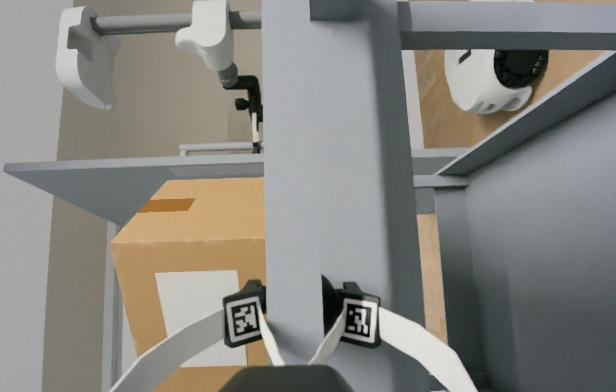

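Emit:
move(blocking=false, r1={"base":{"strafe_m":-0.045},"pace":"slow","contact_limits":{"strafe_m":0.5}}, cameras=[])

Emit:
wait(seconds=2, cameras=[])

Emit:
move(blocking=false, r1={"base":{"rotate_rad":0.1},"pace":"slow"}, cameras=[])

Emit:
wait(seconds=2, cameras=["r1_head_camera","r1_head_left_camera"])

Scene clock: 719.43 s.
move: r1 moving
r1.base_odometry: x=-3.230 y=+2.372 heading=-0.370
r1.turned_by_wheels: +0.000
r1.turned_by_imu: +0.000
r1.base_tilt: forward=-1.6 right=+1.3
r1.lidar_m: 0.35 0.38 2.60 2.33 2.37 2.91 3.14 3.16 2.62 2.37 2.38 0.45
r1.base_status: strafe_m moving
r1.joint_positions: lift_m=+0.682 arm_m=+0.000 wrist_yaw_rad=-0.002 wrist_pitch_rad=+0.004 wrist_roll_rad=+1.568 gripper_m=-0.009
r1.joint_status: not commanded
r1.measured_speeds: translate_m=-0.001 strafe_m=-0.057 rotate_rad=+0.004 lift_m=+0.000 arm_m=+0.000 wrist_yaw_rad=+0.022 wrist_pitch_rad=+0.000 wrist_roll_rad=+0.000
r1.motor_effort: lift_m=+14(14) arm_m=+4(4) wheel_0=+6(8) wheel_1=-7(8) wheel_2=+0(2)
r1.servo_current: wrist_yaw_rad=46(59) wrist_pitch_rad=46(46) wrist_roll_rad=33(59) gripper_m=46(52)
r1.contact_limits: strafe_m 0.5
r1.hand_pose: x=+0.4591 y=-0.0880 z=+0.8594 quat_wxyz=(+0.708, +0.706, +0.001, -0.002) (m; r1's base frame)
r1.wrist_depth_mm: - - 1255 258 265 272 285 / - - - 254 255 1336 1205 / - - - 248 250 1708 - / - - 569 241 244 - - / - 473 469 180 237 - - / - 508 206 189 187 - - / - - 186 139 229 - -
r2: as last shown
r2.base_tilt: forward=-0.7 right=+0.0
r2.lidar_m: 1.16 0.32 0.30 3.28 0.70 0.74 - 2.13 1.53 1.46 1.54 1.22
r2.motor_effort: lift_m=+21(21) arm_m=-4(4) wheel_0=+12(12) wheel_1=-2(3) wheel_2=-3(4)
r2.servo_current: wrist_yaw_rad=46(52) wrist_pitch_rad=52(52) wrist_roll_rad=52(59) gripper_m=98(111)
r2.wrist_depth_mm: - - 241 163 239 238 237 / - - 244 164 240 239 239 / - - 245 165 243 242 239 / - - 247 168 244 242 242 / 842 - 248 166 246 245 244 / - - 186 167 182 246 246 / - - 252 - 249 247 246
pictures: none
No camera images: "cameras" was empty.

Scene clock: 720.47 s.
earlier move: r1 done
r1.base_odometry: x=-3.241 y=+2.343 heading=-0.370
r1.turned_by_wheels: +0.000
r1.turned_by_imu: +0.000
r1.base_tilt: forward=-1.6 right=+1.3
r1.lidar_m: 0.36 0.35 2.63 2.36 2.41 2.96 3.15 3.17 2.61 2.35 2.36 0.45
r1.base_status: done
r1.joint_positions: lift_m=+0.682 arm_m=+0.000 wrist_yaw_rad=+0.003 wrist_pitch_rad=+0.004 wrist_roll_rad=+1.568 gripper_m=-0.009
r1.joint_status: not commanded
r1.measured_speeds: all 0
r1.motor_effort: lift_m=+14(14) arm_m=+4(4) wheel_0=+6(10) wheel_1=-1(8) wheel_2=+1(2)
r1.servo_current: wrist_yaw_rad=46(59) wrist_pitch_rad=46(52) wrist_roll_rad=59(72) gripper_m=52(52)
r1.contact_limits: strafe_m 0.5
r1.hand_pose: x=+0.4595 y=-0.0866 z=+0.8593 quat_wxyz=(+0.708, +0.706, +0.002, -0.001) (m; r1's base frame)
r1.wrist_depth_mm: - - 1229 - 274 279 279 / - - - 258 262 1336 1205 / - - 1576 253 253 1708 - / - - 569 243 247 - - / - 466 462 182 240 - - / - 496 477 190 186 - - / - - 182 139 227 - -
r2.base_odometry: x=-2.319 y=-2.388 heading=-2.139
r2.turned_by_wheels: +0.000
r2.turned_by_imu: +0.000
r2.base_tilt: forward=-0.6 right=+0.1
r2.lidar_m: 1.14 0.32 0.29 3.26 0.70 0.79 - 2.13 1.54 1.46 1.52 1.23
r2.base_status: not commanded
r2.joint_positions: lift_m=+0.840 arm_m=+0.000 wrist_yaw_rad=+1.653 wrist_pitch_rad=+0.008 wrist_roll_rad=+0.000 gripper_m=-0.024
r2.joint_status: not commanded
r2.measured_speeds: all 0
r2.motor_effort: lift_m=+21(21) arm_m=-4(4) wheel_0=+12(12) wheel_1=-3(3) wheel_2=-3(4)
r2.servo_current: wrist_yaw_rad=46(59) wrist_pitch_rad=46(59) wrist_roll_rad=39(59) gripper_m=104(111)
r2.hand_pose: x=+0.2344 y=+0.2946 z=+1.0157 quat_wxyz=(+0.677, -0.003, +0.003, +0.736) (m; r2's base frame)
r2.wrist_depth_mm: - - 242 163 238 239 238 / - - 244 164 240 239 238 / - - 245 165 242 242 240 / - - 247 167 244 243 242 / 866 - 249 166 245 244 243 / - - 186 167 182 246 245 / - - 251 - 248 247 247
wait: 1.03 of 2 s (r1 has come to rest)
pictures: none
No camera images: "cameras" was empty.

Scene clock: 720.97 s.
move: r1 moving
r1.base_odometry: x=-3.241 y=+2.343 heading=-0.280
r1.turned_by_wheels: +0.090
r1.turned_by_imu: +0.090
r1.base_tilt: forward=-1.6 right=+1.3
r1.lidar_m: 0.37 0.39 2.51 2.35 2.43 3.14 3.15 3.24 2.54 2.34 2.42 0.43
r1.base_status: rotate_rad moving
r1.joint_positions: lift_m=+0.682 arm_m=+0.000 wrist_yaw_rad=-0.004 wrist_pitch_rad=+0.004 wrist_roll_rad=+1.568 gripper_m=-0.009
r1.joint_status: not commanded
r1.measured_speeds: translate_m=+0.001 strafe_m=+0.000 rotate_rad=+0.151 lift_m=+0.000 arm_m=+0.000 wrist_yaw_rad=+0.000 wrist_pitch_rad=+0.000 wrist_roll_rad=+0.000
r1.motor_effort: lift_m=+14(14) arm_m=+4(4) wheel_0=-7(7) wheel_1=-4(7) wheel_2=-8(8)
r1.servo_current: wrist_yaw_rad=59(72) wrist_pitch_rad=52(52) wrist_roll_rad=59(59) gripper_m=52(52)
r1.hand_pose: x=+0.4589 y=-0.0887 z=+0.8593 quat_wxyz=(+0.708, +0.706, +0.000, -0.003) (m; r1's base frame)
r1.wrist_depth_mm: - - 1281 256 260 287 290 / - - - 252 253 1464 1229 / - - 1537 246 248 1756 - / - 647 554 239 243 - - / - 469 466 179 236 - - / - 508 191 190 183 - - / - - 535 140 227 - -
r2: as last shown
r2.base_tilt: forward=-0.7 right=+0.1
r2.lidar_m: 1.15 0.32 0.32 3.29 0.72 0.74 - 2.13 1.55 1.46 1.53 1.22
r2.motor_effort: lift_m=+21(21) arm_m=-4(4) wheel_0=+12(12) wheel_1=-3(3) wheel_2=-4(4)
r2.servo_current: wrist_yaw_rad=59(59) wrist_pitch_rad=46(52) wrist_roll_rad=33(59) gripper_m=98(104)
r2.wrist_depth_mm: - - 241 163 239 239 237 / - - 244 164 241 239 239 / - - 245 164 242 241 240 / - - 246 167 244 243 243 / 854 - 247 166 246 245 242 / - - 187 167 182 246 246 / - - 252 - 249 247 248
pictures: none
No camera images: "cameras" was empty.

Scene clock: 721.40 s.
earlier move: r1 done
r1.base_odometry: x=-3.241 y=+2.343 heading=-0.270
r1.turned_by_wheels: +0.009
r1.turned_by_imu: +0.009
r1.base_tilt: forward=-1.6 right=+1.3
r1.lidar_m: 0.38 0.40 2.51 2.38 2.43 3.20 3.16 3.24 2.52 2.35 2.42 0.43
r1.base_status: done
r1.joint_positions: lift_m=+0.682 arm_m=+0.000 wrist_yaw_rad=-0.003 wrist_pitch_rad=+0.004 wrist_roll_rad=+1.568 gripper_m=-0.009
r1.joint_status: not commanded
r1.measured_speeds: all 0
r1.motor_effort: lift_m=+14(14) arm_m=+4(4) wheel_0=-4(8) wheel_1=-3(7) wheel_2=+0(8)
r1.servo_current: wrist_yaw_rad=52(72) wrist_pitch_rad=39(52) wrist_roll_rad=39(59) gripper_m=46(52)
r1.hand_pose: x=+0.4590 y=-0.0882 z=+0.8593 quat_wxyz=(+0.708, +0.706, +0.001, -0.003) (m; r1's base frame)
r1.wrist_depth_mm: - - - 248 251 276 1078 / - - - 244 246 1576 1255 / - - 1537 241 244 - - / - 585 512 237 240 - - / - 473 473 178 237 - - / - 521 206 189 186 - - / - - 186 140 230 - -
r2.base_odometry: x=-2.319 y=-2.388 heading=-2.139
r2.turned_by_wheels: +0.000
r2.turned_by_imu: +0.000
r2.base_tilt: forward=-0.7 right=+0.0
r2.lidar_m: 1.14 0.36 0.30 3.25 0.67 0.75 - 2.16 1.53 1.45 1.51 1.20
r2.base_status: not commanded
r2.joint_positions: lift_m=+0.840 arm_m=+0.000 wrist_yaw_rad=+1.653 wrist_pitch_rad=+0.008 wrist_roll_rad=+0.000 gripper_m=-0.024
r2.joint_status: not commanded
r2.measured_speeds: all 0
r2.motor_effort: lift_m=+21(21) arm_m=-4(4) wheel_0=+12(12) wheel_1=-2(3) wheel_2=-3(4)
r2.servo_current: wrist_yaw_rad=52(59) wrist_pitch_rad=46(52) wrist_roll_rad=46(59) gripper_m=111(111)
r2.hand_pose: x=+0.2344 y=+0.2946 z=+1.0157 quat_wxyz=(+0.677, -0.003, +0.003, +0.736) (m; r2's base frame)
r2.wrist_depth_mm: - - 242 163 239 239 237 / - - 244 164 241 240 238 / - - 245 164 242 241 240 / - - 246 168 246 243 242 / 854 - 248 166 246 245 244 / - - 186 167 182 247 245 / - - 251 - 249 246 247
wait: 0.43 of 2 s (r1 has come to rest)
pictures: r1_head_camera, r1_head_left_camera
Images, in order (width x height): r1_head_camera 420x560, r1_head_left_camera 420x672.

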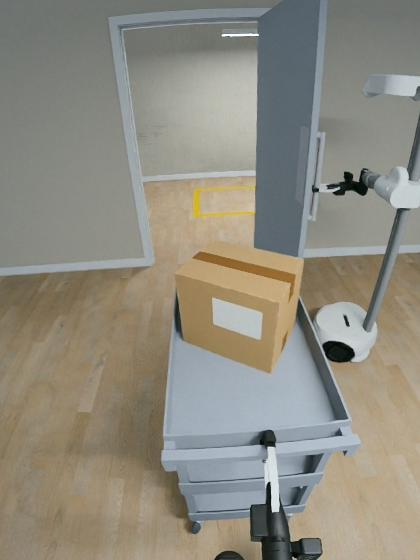

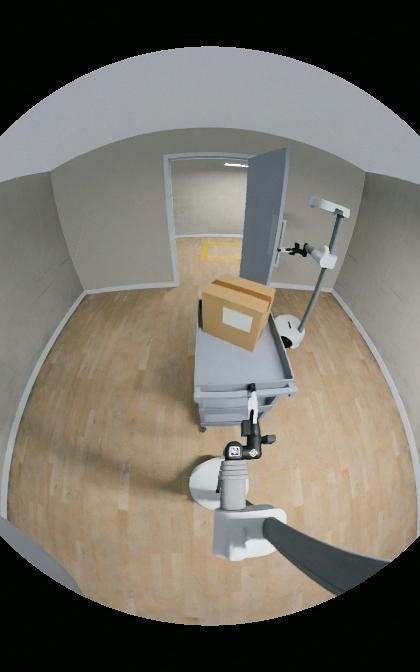

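Emit:
move(blocking=false, r1={"base":{"translate_m":0.4,"strafe_m":0.04},"pace":"slow","contact_limits":{"translate_m":0.5}}, cameras=[])

Emit:
wait(seconds=6, cameras=["r1_head_camera","r1_wrist_camera"])

Scene clock: 729.43 s.
move: r1 moving
r1.base_odometry: x=-3.228 y=+2.341 heading=-0.270
r1.turned_by_wheels: +0.000
r1.turned_by_imu: +0.000
r1.base_tilt: forward=-1.6 right=+1.3
r1.lidar_m: 0.39 0.40 2.50 2.36 2.45 3.20 3.18 3.23 2.51 2.33 2.41 0.41
r1.base_status: translate_m moving; strafe_m moving
r1.joint_positions: lift_m=+0.682 arm_m=+0.000 wrist_yaw_rad=-0.003 wrist_pitch_rad=+0.004 wrist_roll_rad=+1.568 gripper_m=-0.009
r1.joint_status: not commanded
r1.measured_speeds: translate_m=+0.049 strafe_m=+0.005 rotate_rad=+0.000 lift_m=+0.000 arm_m=+0.000 wrist_yaw_rad=+0.000 wrist_pitch_rad=+0.000 wrist_roll_rad=+0.000
r1.motor_effort: lift_m=+14(14) arm_m=+4(4) wheel_0=+5(6) wheel_1=+5(6) wheel_2=-9(9)
r1.servo_current: wrist_yaw_rad=39(65) wrist_pitch_rad=46(52) wrist_roll_rad=59(59) gripper_m=46(52)
r1.contact_limits: translate_m 0.5
r1.hand_pose: x=+0.4590 y=-0.0882 z=+0.8593 quat_wxyz=(+0.708, +0.706, +0.001, -0.003) (m; r1's base frame)
r1.wrist_depth_mm: - - - 251 253 272 1078 / - - - 247 249 1537 1205 / - - 1499 243 244 831 - / - 609 525 238 241 - - / - 469 469 178 237 - - / - 517 207 188 185 - - / - - 544 140 230 - -
r2: as last shown
r2.base_tilt: forward=-0.7 right=+0.1
r2.lidar_m: 1.15 0.32 0.31 3.28 0.68 0.76 - 2.16 1.53 1.46 1.53 1.20
r2.motor_effort: lift_m=+21(21) arm_m=-4(4) wheel_0=+11(12) wheel_1=-2(3) wheel_2=-4(4)
r2.servo_current: wrist_yaw_rad=52(59) wrist_pitch_rad=52(52) wrist_roll_rad=46(59) gripper_m=104(104)
r2.wrist_depth_mm: - - 243 163 239 238 236 / - - 244 164 241 240 238 / - - 245 165 243 241 240 / - - 246 167 244 243 242 / 854 - 249 166 246 244 243 / - - 187 167 182 245 247 / - - 252 - 250 248 247
pictures: none
No camera images: "cameras" was empty.

Scene clock: 734.23 s.
earlier move: r1 done
r1.base_odometry: x=-2.845 y=+2.275 heading=-0.270
r1.turned_by_wheels: +0.000
r1.turned_by_imu: -0.001
r1.base_tilt: forward=-1.6 right=+1.3
r1.lidar_m: 0.34 0.36 2.49 2.35 2.42 3.17 3.59 3.62 2.53 2.37 2.40 0.44
r1.base_status: done
r1.joint_positions: lift_m=+0.682 arm_m=+0.000 wrist_yaw_rad=-0.003 wrist_pitch_rad=+0.004 wrist_roll_rad=+1.568 gripper_m=-0.009
r1.joint_status: not commanded
r1.measured_speeds: all 0
r1.motor_effort: lift_m=+14(14) arm_m=+4(4) wheel_0=+2(6) wheel_1=+1(7) wheel_2=-4(10)
r1.servo_current: wrist_yaw_rad=65(65) wrist_pitch_rad=46(52) wrist_roll_rad=46(65) gripper_m=52(59)
r1.contact_limits: translate_m 0.5
r1.hand_pose: x=+0.4590 y=-0.0882 z=+0.8593 quat_wxyz=(+0.708, +0.706, +0.001, -0.003) (m; r1's base frame)
r1.wrist_depth_mm: - - - - 281 285 286 / - - 1138 259 264 1708 1138 / - - - 253 255 - - / - - 634 243 248 - - / - 480 469 236 241 - - / 1921 488 208 189 185 - - / 1921 525 186 127 224 - -
r2.base_odometry: x=-2.319 y=-2.388 heading=-2.139
r2.turned_by_wheels: +0.000
r2.turned_by_imu: +0.001
r2.base_tilt: forward=-0.7 right=+0.1
r2.lidar_m: 1.15 0.36 0.32 0.61 0.63 0.80 - 2.15 1.54 1.46 1.54 1.20
r2.base_status: not commanded
r2.joint_positions: lift_m=+0.840 arm_m=+0.000 wrist_yaw_rad=+1.653 wrist_pitch_rad=+0.008 wrist_roll_rad=+0.000 gripper_m=-0.024
r2.joint_status: not commanded
r2.measured_speeds: all 0
r2.motor_effort: lift_m=+21(21) arm_m=-4(4) wheel_0=+12(12) wheel_1=-3(3) wheel_2=-4(4)
r2.servo_current: wrist_yaw_rad=52(65) wrist_pitch_rad=52(59) wrist_roll_rad=39(59) gripper_m=104(111)
r2.hand_pose: x=+0.2344 y=+0.2946 z=+1.0157 quat_wxyz=(+0.677, -0.003, +0.003, +0.736) (m; r2's base frame)
r2.wrist_depth_mm: - - 242 163 240 238 238 / - - 244 164 241 240 238 / - - 246 165 243 242 240 / - 768 246 167 244 243 241 / 691 715 249 166 246 245 244 / 640 683 187 167 182 246 246 / 609 - 252 - 249 247 247
wait: 4.80 of 6 s (r1 has come to rest)
pictures: r1_head_camera, r1_wrist_camera
Images, in order (width x height): r1_head_camera 420x560, r1_wrist_camera 616x392.

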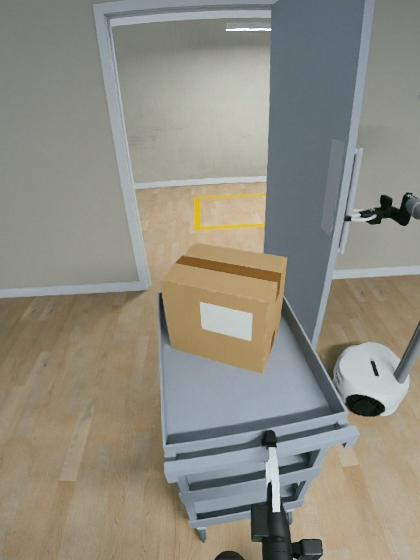

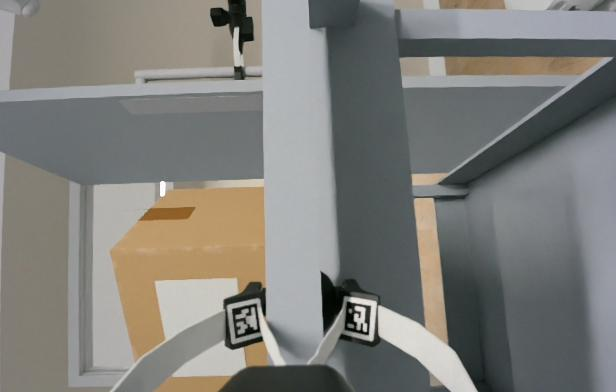

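Emit:
move(blocking=false, r1={"base":{"translate_m":0.35,"strafe_m":0.05},"pace":"slow","contact_limits":{"translate_m":0.5}}, cameras=[])

Emit:
wait(seconds=6, cameras=["r1_head_camera","r2_head_left_camera"])

Scene clock: 740.30 s.
move: r1 moving
r1.base_odometry: x=-2.832 y=+2.273 heading=-0.270
r1.turned_by_wheels: +0.000
r1.turned_by_imu: +0.000
r1.base_tilt: forward=-1.6 right=+1.3
r1.lidar_m: 0.36 0.35 2.51 2.37 2.42 3.21 3.60 3.64 2.54 2.36 2.40 0.46
r1.base_status: translate_m moving; strafe_m moving
r1.joint_positions: lift_m=+0.682 arm_m=+0.000 wrist_yaw_rad=-0.003 wrist_pitch_rad=+0.004 wrist_roll_rad=+1.568 gripper_m=-0.009
r1.joint_status: not commanded
r1.measured_speeds: translate_m=+0.048 strafe_m=+0.007 rotate_rad=-0.002 lift_m=+0.000 arm_m=+0.000 wrist_yaw_rad=+0.000 wrist_pitch_rad=+0.000 wrist_roll_rad=+0.000
r1.motor_effort: lift_m=+14(14) arm_m=+4(4) wheel_0=+2(5) wheel_1=+7(7) wheel_2=-8(10)
r1.servo_current: wrist_yaw_rad=46(78) wrist_pitch_rad=46(46) wrist_roll_rad=46(52) gripper_m=46(52)
r1.contact_limits: translate_m 0.5
r1.hand_pose: x=+0.4590 y=-0.0882 z=+0.8593 quat_wxyz=(+0.708, +0.706, +0.001, -0.003) (m; r1's base frame)
r1.wrist_depth_mm: - - - - 279 283 286 / - - 1138 260 264 1661 1138 / - - - 254 255 - - / - - 634 245 247 - - / 1983 477 466 182 239 - - / 1921 480 208 190 185 - - / 1983 521 504 128 223 - -
r2: as last shown
r2.turned_by_imu: +0.000
r2.lidar_m: 1.15 0.30 0.30 0.61 0.63 0.79 - 2.15 1.49 1.45 1.52 1.21
r2.motor_effort: lift_m=+21(21) arm_m=-4(4) wheel_0=+12(12) wheel_1=-3(3) wheel_2=-3(4)
r2.servo_current: wrist_yaw_rad=52(52) wrist_pitch_rad=52(52) wrist_roll_rad=52(59) gripper_m=104(111)
r2.wrist_depth_mm: - - 242 163 239 238 236 / - - 242 164 241 240 238 / - - 245 164 244 241 241 / - 750 247 167 243 243 242 / 699 707 248 166 246 245 244 / 654 661 186 167 182 245 244 / 603 - 251 - 248 246 246
pictures: none
No camera images: "cameras" was empty.

Scene clock: 744.60 s.
earlier move: r1 done
r1.base_odometry: x=-2.494 y=+2.230 heading=-0.270
r1.turned_by_wheels: +0.000
r1.turned_by_imu: -0.001
r1.base_tilt: forward=-1.6 right=+1.3
r1.lidar_m: 0.34 0.36 2.48 2.33 2.40 3.13 3.97 3.68 2.57 2.39 0.97 0.46
r1.base_status: done
r1.joint_positions: lift_m=+0.682 arm_m=+0.000 wrist_yaw_rad=-0.003 wrist_pitch_rad=+0.004 wrist_roll_rad=+1.568 gripper_m=-0.009
r1.joint_status: not commanded
r1.measured_speeds: all 0
r1.motor_effort: lift_m=+14(14) arm_m=+4(4) wheel_0=+2(6) wheel_1=+3(8) wheel_2=-3(10)
r1.servo_current: wrist_yaw_rad=46(78) wrist_pitch_rad=46(52) wrist_roll_rad=46(65) gripper_m=46(59)
r1.contact_limits: translate_m 0.5
r1.hand_pose: x=+0.4590 y=-0.0882 z=+0.8593 quat_wxyz=(+0.708, +0.706, +0.001, -0.003) (m; r1's base frame)
r1.wrist_depth_mm: 768 778 788 - 291 297 298 / - - - - 278 - - / - - - - 263 1576 - / 1708 - - 250 256 878 - / - 569 488 237 242 - - / - 473 210 190 184 - - / - 480 185 128 223 - -
r2.base_odometry: x=-2.319 y=-2.388 heading=-2.139
r2.turned_by_wheels: +0.000
r2.turned_by_imu: +0.001
r2.base_tilt: forward=-0.6 right=+0.0
r2.lidar_m: 1.16 0.34 0.32 0.61 0.62 1.03 - 2.12 1.54 1.46 1.50 1.24
r2.base_status: not commanded
r2.joint_positions: lift_m=+0.840 arm_m=+0.000 wrist_yaw_rad=+1.653 wrist_pitch_rad=+0.008 wrist_roll_rad=+0.000 gripper_m=-0.024
r2.joint_status: not commanded
r2.measured_speeds: all 0
r2.motor_effort: lift_m=+21(21) arm_m=-4(4) wheel_0=+12(12) wheel_1=-2(3) wheel_2=-4(4)
r2.servo_current: wrist_yaw_rad=39(65) wrist_pitch_rad=52(59) wrist_roll_rad=52(59) gripper_m=111(111)
r2.hand_pose: x=+0.2344 y=+0.2946 z=+1.0157 quat_wxyz=(+0.677, -0.003, +0.003, +0.736) (m; r2's base frame)
r2.wrist_depth_mm: - - 242 163 240 239 237 / - - 245 164 242 239 238 / - - 245 164 243 242 240 / - - 246 168 244 243 242 / 917 - 248 166 246 245 244 / 634 603 186 167 182 246 245 / 615 597 251 - 248 247 248
wait: 4.30 of 6 s (r1 has come to rest)
pictures: r1_head_camera, r2_head_left_camera
Images, in order (width x height): r1_head_camera 420x560, r2_head_left_camera 420x672.

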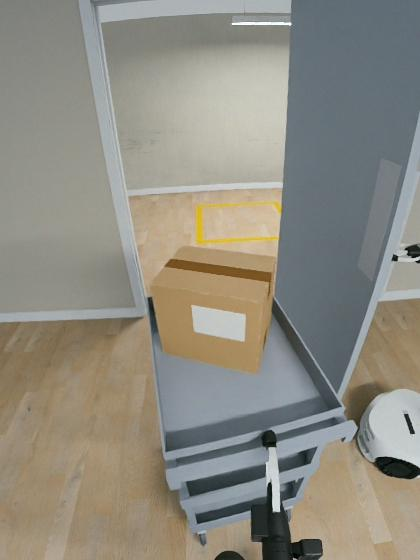

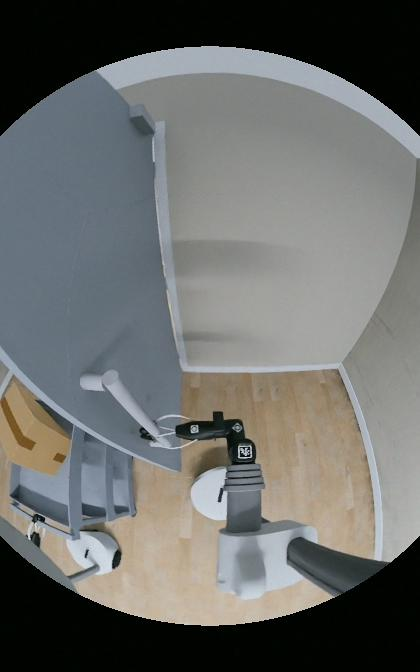

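Emit:
move(blocking=false, r1={"base":{"translate_m":0.1,"strafe_m":0.09},"pace":"slow","contact_limits":{"translate_m":0.5}}, cameras=[])

Emit:
wait(seconds=4, cameras=["r1_head_camera"])

Scene clock: 752.63 s.
move: r1 moving
r1.base_odometry: x=-2.482 y=+2.235 heading=-0.271
r1.turned_by_wheels: -0.001
r1.turned_by_imu: -0.001
r1.base_tilt: forward=-1.6 right=+1.3
r1.lidar_m: 0.35 0.36 2.47 2.31 2.38 3.11 3.97 3.69 2.57 2.41 0.97 0.47
r1.base_status: translate_m moving; strafe_m moving
r1.joint_positions: lift_m=+0.682 arm_m=+0.000 wrist_yaw_rad=-0.003 wrist_pitch_rad=+0.004 wrist_roll_rad=+1.568 gripper_m=-0.009
r1.joint_status: not commanded
r1.measured_speeds: translate_m=+0.038 strafe_m=+0.035 rotate_rad=+0.000 lift_m=+0.000 arm_m=+0.000 wrist_yaw_rad=+0.000 wrist_pitch_rad=+0.000 wrist_roll_rad=+0.000
r1.motor_effort: lift_m=+14(14) arm_m=+4(4) wheel_0=-5(7) wheel_1=+6(8) wheel_2=-8(10)
r1.servo_current: wrist_yaw_rad=46(65) wrist_pitch_rad=46(52) wrist_roll_rad=52(52) gripper_m=52(59)
r1.contact_limits: translate_m 0.5
r1.hand_pose: x=+0.4590 y=-0.0882 z=+0.8593 quat_wxyz=(+0.708, +0.706, +0.001, -0.003) (m; r1's base frame)
r1.wrist_depth_mm: 768 788 768 - 294 298 298 / - - - - 278 - - / - - - - 264 1576 - / 1661 - - 250 254 866 - / - 564 477 238 242 - - / - 469 206 188 184 - - / - 484 488 141 221 - -
r2: as last shown
r2.turned_by_imu: +0.000
r2.base_tilt: forward=-0.7 right=+0.0
r2.lidar_m: 1.16 0.30 0.30 0.60 0.62 1.03 - 2.12 1.51 1.45 1.51 1.23
r2.motor_effort: lift_m=+21(21) arm_m=-4(4) wheel_0=+12(12) wheel_1=-3(3) wheel_2=-4(4)
r2.servo_current: wrist_yaw_rad=52(52) wrist_pitch_rad=46(59) wrist_roll_rad=39(59) gripper_m=104(111)
r2.wrist_depth_mm: - - 242 163 240 239 238 / - - 243 164 241 239 238 / - - 245 164 243 241 240 / - - 247 167 244 244 243 / 946 - 249 166 246 245 243 / 691 603 187 167 182 246 245 / 603 603 251 - 249 248 247
pictures: none
No camera images: "cameras" was empty.

Scene clock: 754.70 s.
earlier move: r1 done
r1.base_odometry: x=-2.374 y=+2.290 heading=-0.270
r1.turned_by_wheels: +0.000
r1.turned_by_imu: +0.000
r1.base_tilt: forward=-1.5 right=+1.3
r1.lidar_m: 0.37 0.37 2.40 2.25 2.31 3.01 4.06 3.79 2.63 2.46 0.96 0.45
r1.base_status: done
r1.joint_positions: lift_m=+0.682 arm_m=+0.000 wrist_yaw_rad=-0.003 wrist_pitch_rad=+0.004 wrist_roll_rad=+1.568 gripper_m=-0.009
r1.joint_status: not commanded
r1.measured_speeds: all 0
r1.motor_effort: lift_m=+14(14) arm_m=+4(4) wheel_0=-5(10) wheel_1=+3(8) wheel_2=-3(10)
r1.servo_current: wrist_yaw_rad=39(65) wrist_pitch_rad=52(52) wrist_roll_rad=52(59) gripper_m=46(59)
r1.contact_limits: translate_m 0.5
r1.hand_pose: x=+0.4590 y=-0.0882 z=+0.8593 quat_wxyz=(+0.708, +0.706, +0.001, -0.003) (m; r1's base frame)
r1.wrist_depth_mm: - - - - 276 279 282 / - - - 259 260 - - / - - - 251 254 1808 - / - - 597 242 246 - - / - 469 462 181 239 - - / - 496 204 189 185 - - / - - 508 126 225 - -
r2.base_odometry: x=-2.319 y=-2.388 heading=-2.139
r2.turned_by_wheels: +0.000
r2.turned_by_imu: +0.000
r2.base_tilt: forward=-0.7 right=+0.1
r2.lidar_m: 1.15 0.34 0.29 0.66 0.67 4.64 - 2.12 1.53 1.46 1.52 1.22
r2.base_status: not commanded
r2.joint_positions: lift_m=+0.840 arm_m=+0.000 wrist_yaw_rad=+1.653 wrist_pitch_rad=+0.008 wrist_roll_rad=+0.000 gripper_m=-0.024
r2.joint_status: not commanded
r2.measured_speeds: all 0
r2.motor_effort: lift_m=+21(21) arm_m=-4(4) wheel_0=+12(12) wheel_1=-3(3) wheel_2=-3(4)
r2.servo_current: wrist_yaw_rad=52(59) wrist_pitch_rad=52(59) wrist_roll_rad=52(59) gripper_m=98(111)
r2.hand_pose: x=+0.2344 y=+0.2946 z=+1.0157 quat_wxyz=(+0.677, -0.003, +0.003, +0.736) (m; r2's base frame)
r2.wrist_depth_mm: - - 242 163 240 238 238 / - - 243 164 240 239 238 / - - 245 164 243 241 240 / - - 247 167 245 244 242 / 991 - 249 166 247 245 243 / - 676 186 167 182 246 246 / - - 251 - 249 247 247
wait: 2.07 of 4 s (r1 has come to rest)
pictures: r1_head_camera
Images, in order (width x height): r1_head_camera 420x560.

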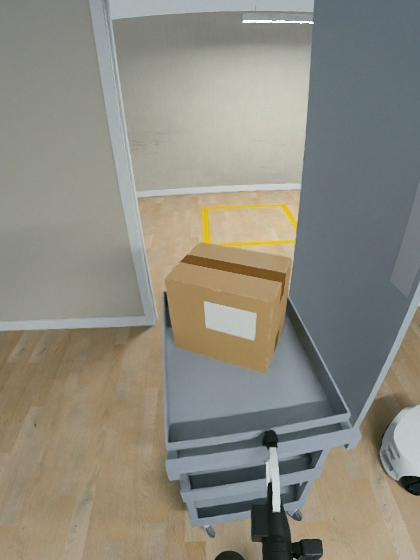

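Emit:
move(blocking=false, r1={"base":{"translate_m":0.3,"strafe_m":0.04},"pace":"slow","contact_limits":{"translate_m":0.4}}, cameras=[])

Emit:
wait(seconds=6, cameras=["r1_head_camera","r1_head_left_camera","r1_head_right_camera"])

Scene clock: 760.73 s.
move: r1 moving
r1.base_odometry: x=-2.361 y=+2.288 heading=-0.270
r1.turned_by_wheels: +0.000
r1.turned_by_imu: +0.000
r1.base_tilt: forward=-1.6 right=+1.3
r1.lidar_m: 0.36 0.36 2.40 2.24 2.31 2.98 4.12 3.83 2.64 2.47 0.97 0.44
r1.base_status: translate_m moving; strafe_m moving
r1.joint_positions: lift_m=+0.682 arm_m=+0.000 wrist_yaw_rad=-0.003 wrist_pitch_rad=+0.004 wrist_roll_rad=+1.568 gripper_m=-0.009
r1.joint_status: not commanded
r1.measured_speeds: translate_m=+0.049 strafe_m=+0.006 rotate_rad=+0.002 lift_m=+0.000 arm_m=+0.000 wrist_yaw_rad=+0.000 wrist_pitch_rad=+0.000 wrist_roll_rad=+0.000
r1.motor_effort: lift_m=+14(14) arm_m=+4(4) wheel_0=+6(6) wheel_1=+5(6) wheel_2=-7(9)
r1.servo_current: wrist_yaw_rad=46(59) wrist_pitch_rad=46(46) wrist_roll_rad=52(52) gripper_m=52(52)
r1.contact_limits: translate_m 0.4
r1.hand_pose: x=+0.4590 y=-0.0882 z=+0.8593 quat_wxyz=(+0.708, +0.706, +0.001, -0.003) (m; r1's base frame)
r1.wrist_depth_mm: - - - 202 270 278 279 / - - - 256 259 - 1118 / - - - 251 251 1576 - / - - 591 241 246 - - / - 469 462 181 239 - - / - 496 207 187 186 - - / - - 186 141 227 - -
r2: as last shown
r2.base_tilt: forward=-0.7 right=+0.0
r2.lidar_m: 1.16 0.36 0.32 0.66 0.69 4.63 - 2.13 1.55 1.47 1.50 1.24
r2.servo_current: wrist_yaw_rad=59(59) wrist_pitch_rad=52(52) wrist_roll_rad=46(59) gripper_m=104(104)
r2.wrist_depth_mm: - - 241 163 239 237 238 / - - 243 164 242 240 238 / - - 246 164 244 240 240 / - - 247 168 244 243 241 / 991 - 248 166 245 244 244 / - 676 187 167 182 246 244 / - - 252 - 250 246 246
pictures: none
No camera images: "cameras" was empty.

Scene clock: 764.53 s.
earlier move: r1 done
r1.base_odometry: x=-2.074 y=+2.248 heading=-0.270
r1.turned_by_wheels: +0.000
r1.turned_by_imu: +0.001
r1.base_tilt: forward=-1.6 right=+1.3
r1.lidar_m: 0.35 0.35 2.01 2.23 2.27 3.01 - 3.81 2.66 0.93 0.84 0.43
r1.base_status: done
r1.joint_positions: lift_m=+0.682 arm_m=+0.000 wrist_yaw_rad=-0.001 wrist_pitch_rad=+0.004 wrist_roll_rad=+1.568 gripper_m=-0.009
r1.joint_status: not commanded
r1.measured_speeds: all 0
r1.motor_effort: lift_m=+14(14) arm_m=+4(4) wheel_0=+6(8) wheel_1=+4(7) wheel_2=-1(9)
r1.servo_current: wrist_yaw_rad=46(72) wrist_pitch_rad=39(52) wrist_roll_rad=52(65) gripper_m=59(59)
r1.contact_limits: translate_m 0.4
r1.hand_pose: x=+0.4591 y=-0.0878 z=+0.8593 quat_wxyz=(+0.708, +0.706, +0.001, -0.002) (m; r1's base frame)
r1.wrist_depth_mm: - - - - 276 279 286 / - - - 257 260 1661 1160 / - - - 252 253 1921 - / - - 597 243 247 - - / - 469 469 236 239 - - / - 496 208 187 186 - - / - - 186 140 225 - -
r2.base_odometry: x=-2.319 y=-2.388 heading=-2.139
r2.turned_by_wheels: +0.000
r2.turned_by_imu: +0.001
r2.base_tilt: forward=-0.7 right=+0.1
r2.lidar_m: 1.16 0.32 0.29 0.70 0.87 4.59 - 2.14 1.55 1.45 1.51 1.23
r2.base_status: not commanded
r2.joint_positions: lift_m=+0.840 arm_m=+0.000 wrist_yaw_rad=+1.653 wrist_pitch_rad=+0.008 wrist_roll_rad=+0.000 gripper_m=-0.024
r2.joint_status: not commanded
r2.measured_speeds: all 0
r2.motor_effort: lift_m=+21(21) arm_m=-4(4) wheel_0=+12(12) wheel_1=-2(3) wheel_2=-4(4)
r2.servo_current: wrist_yaw_rad=46(59) wrist_pitch_rad=52(59) wrist_roll_rad=39(65) gripper_m=104(111)
r2.hand_pose: x=+0.2344 y=+0.2946 z=+1.0157 quat_wxyz=(+0.677, -0.003, +0.003, +0.736) (m; r2's base frame)
r2.wrist_depth_mm: - - 242 163 239 238 237 / - - 244 164 241 239 237 / - - 246 164 243 242 240 / - - 247 167 244 243 241 / - - 248 166 246 245 243 / - - 186 167 182 247 245 / - - 252 - 249 247 247
wait: 3.80 of 6 s (r1 has come to rest)
pictures: r1_head_camera, r1_head_left_camera, r1_head_right_camera
Images, in order (width x height): r1_head_camera 420x560, r1_head_left_camera 420x672, r1_head_right_camera 420x672.

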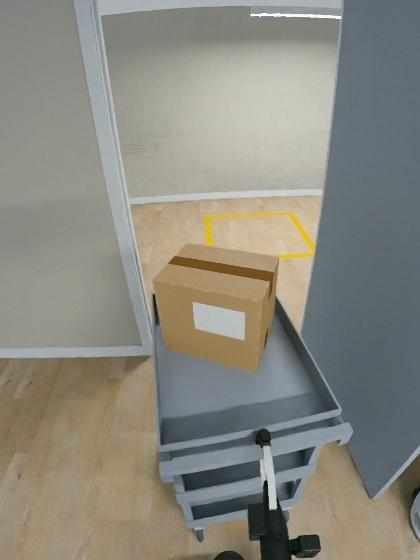

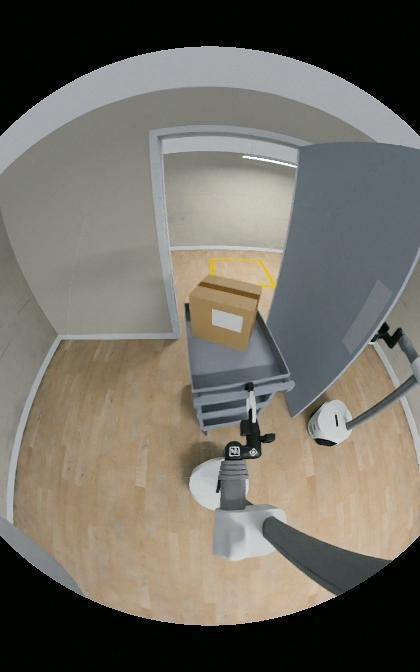

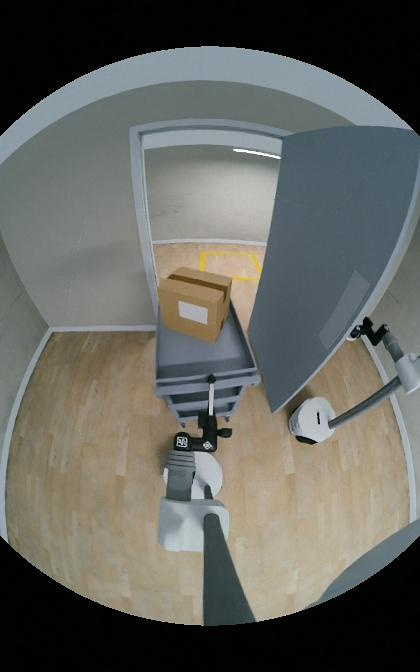

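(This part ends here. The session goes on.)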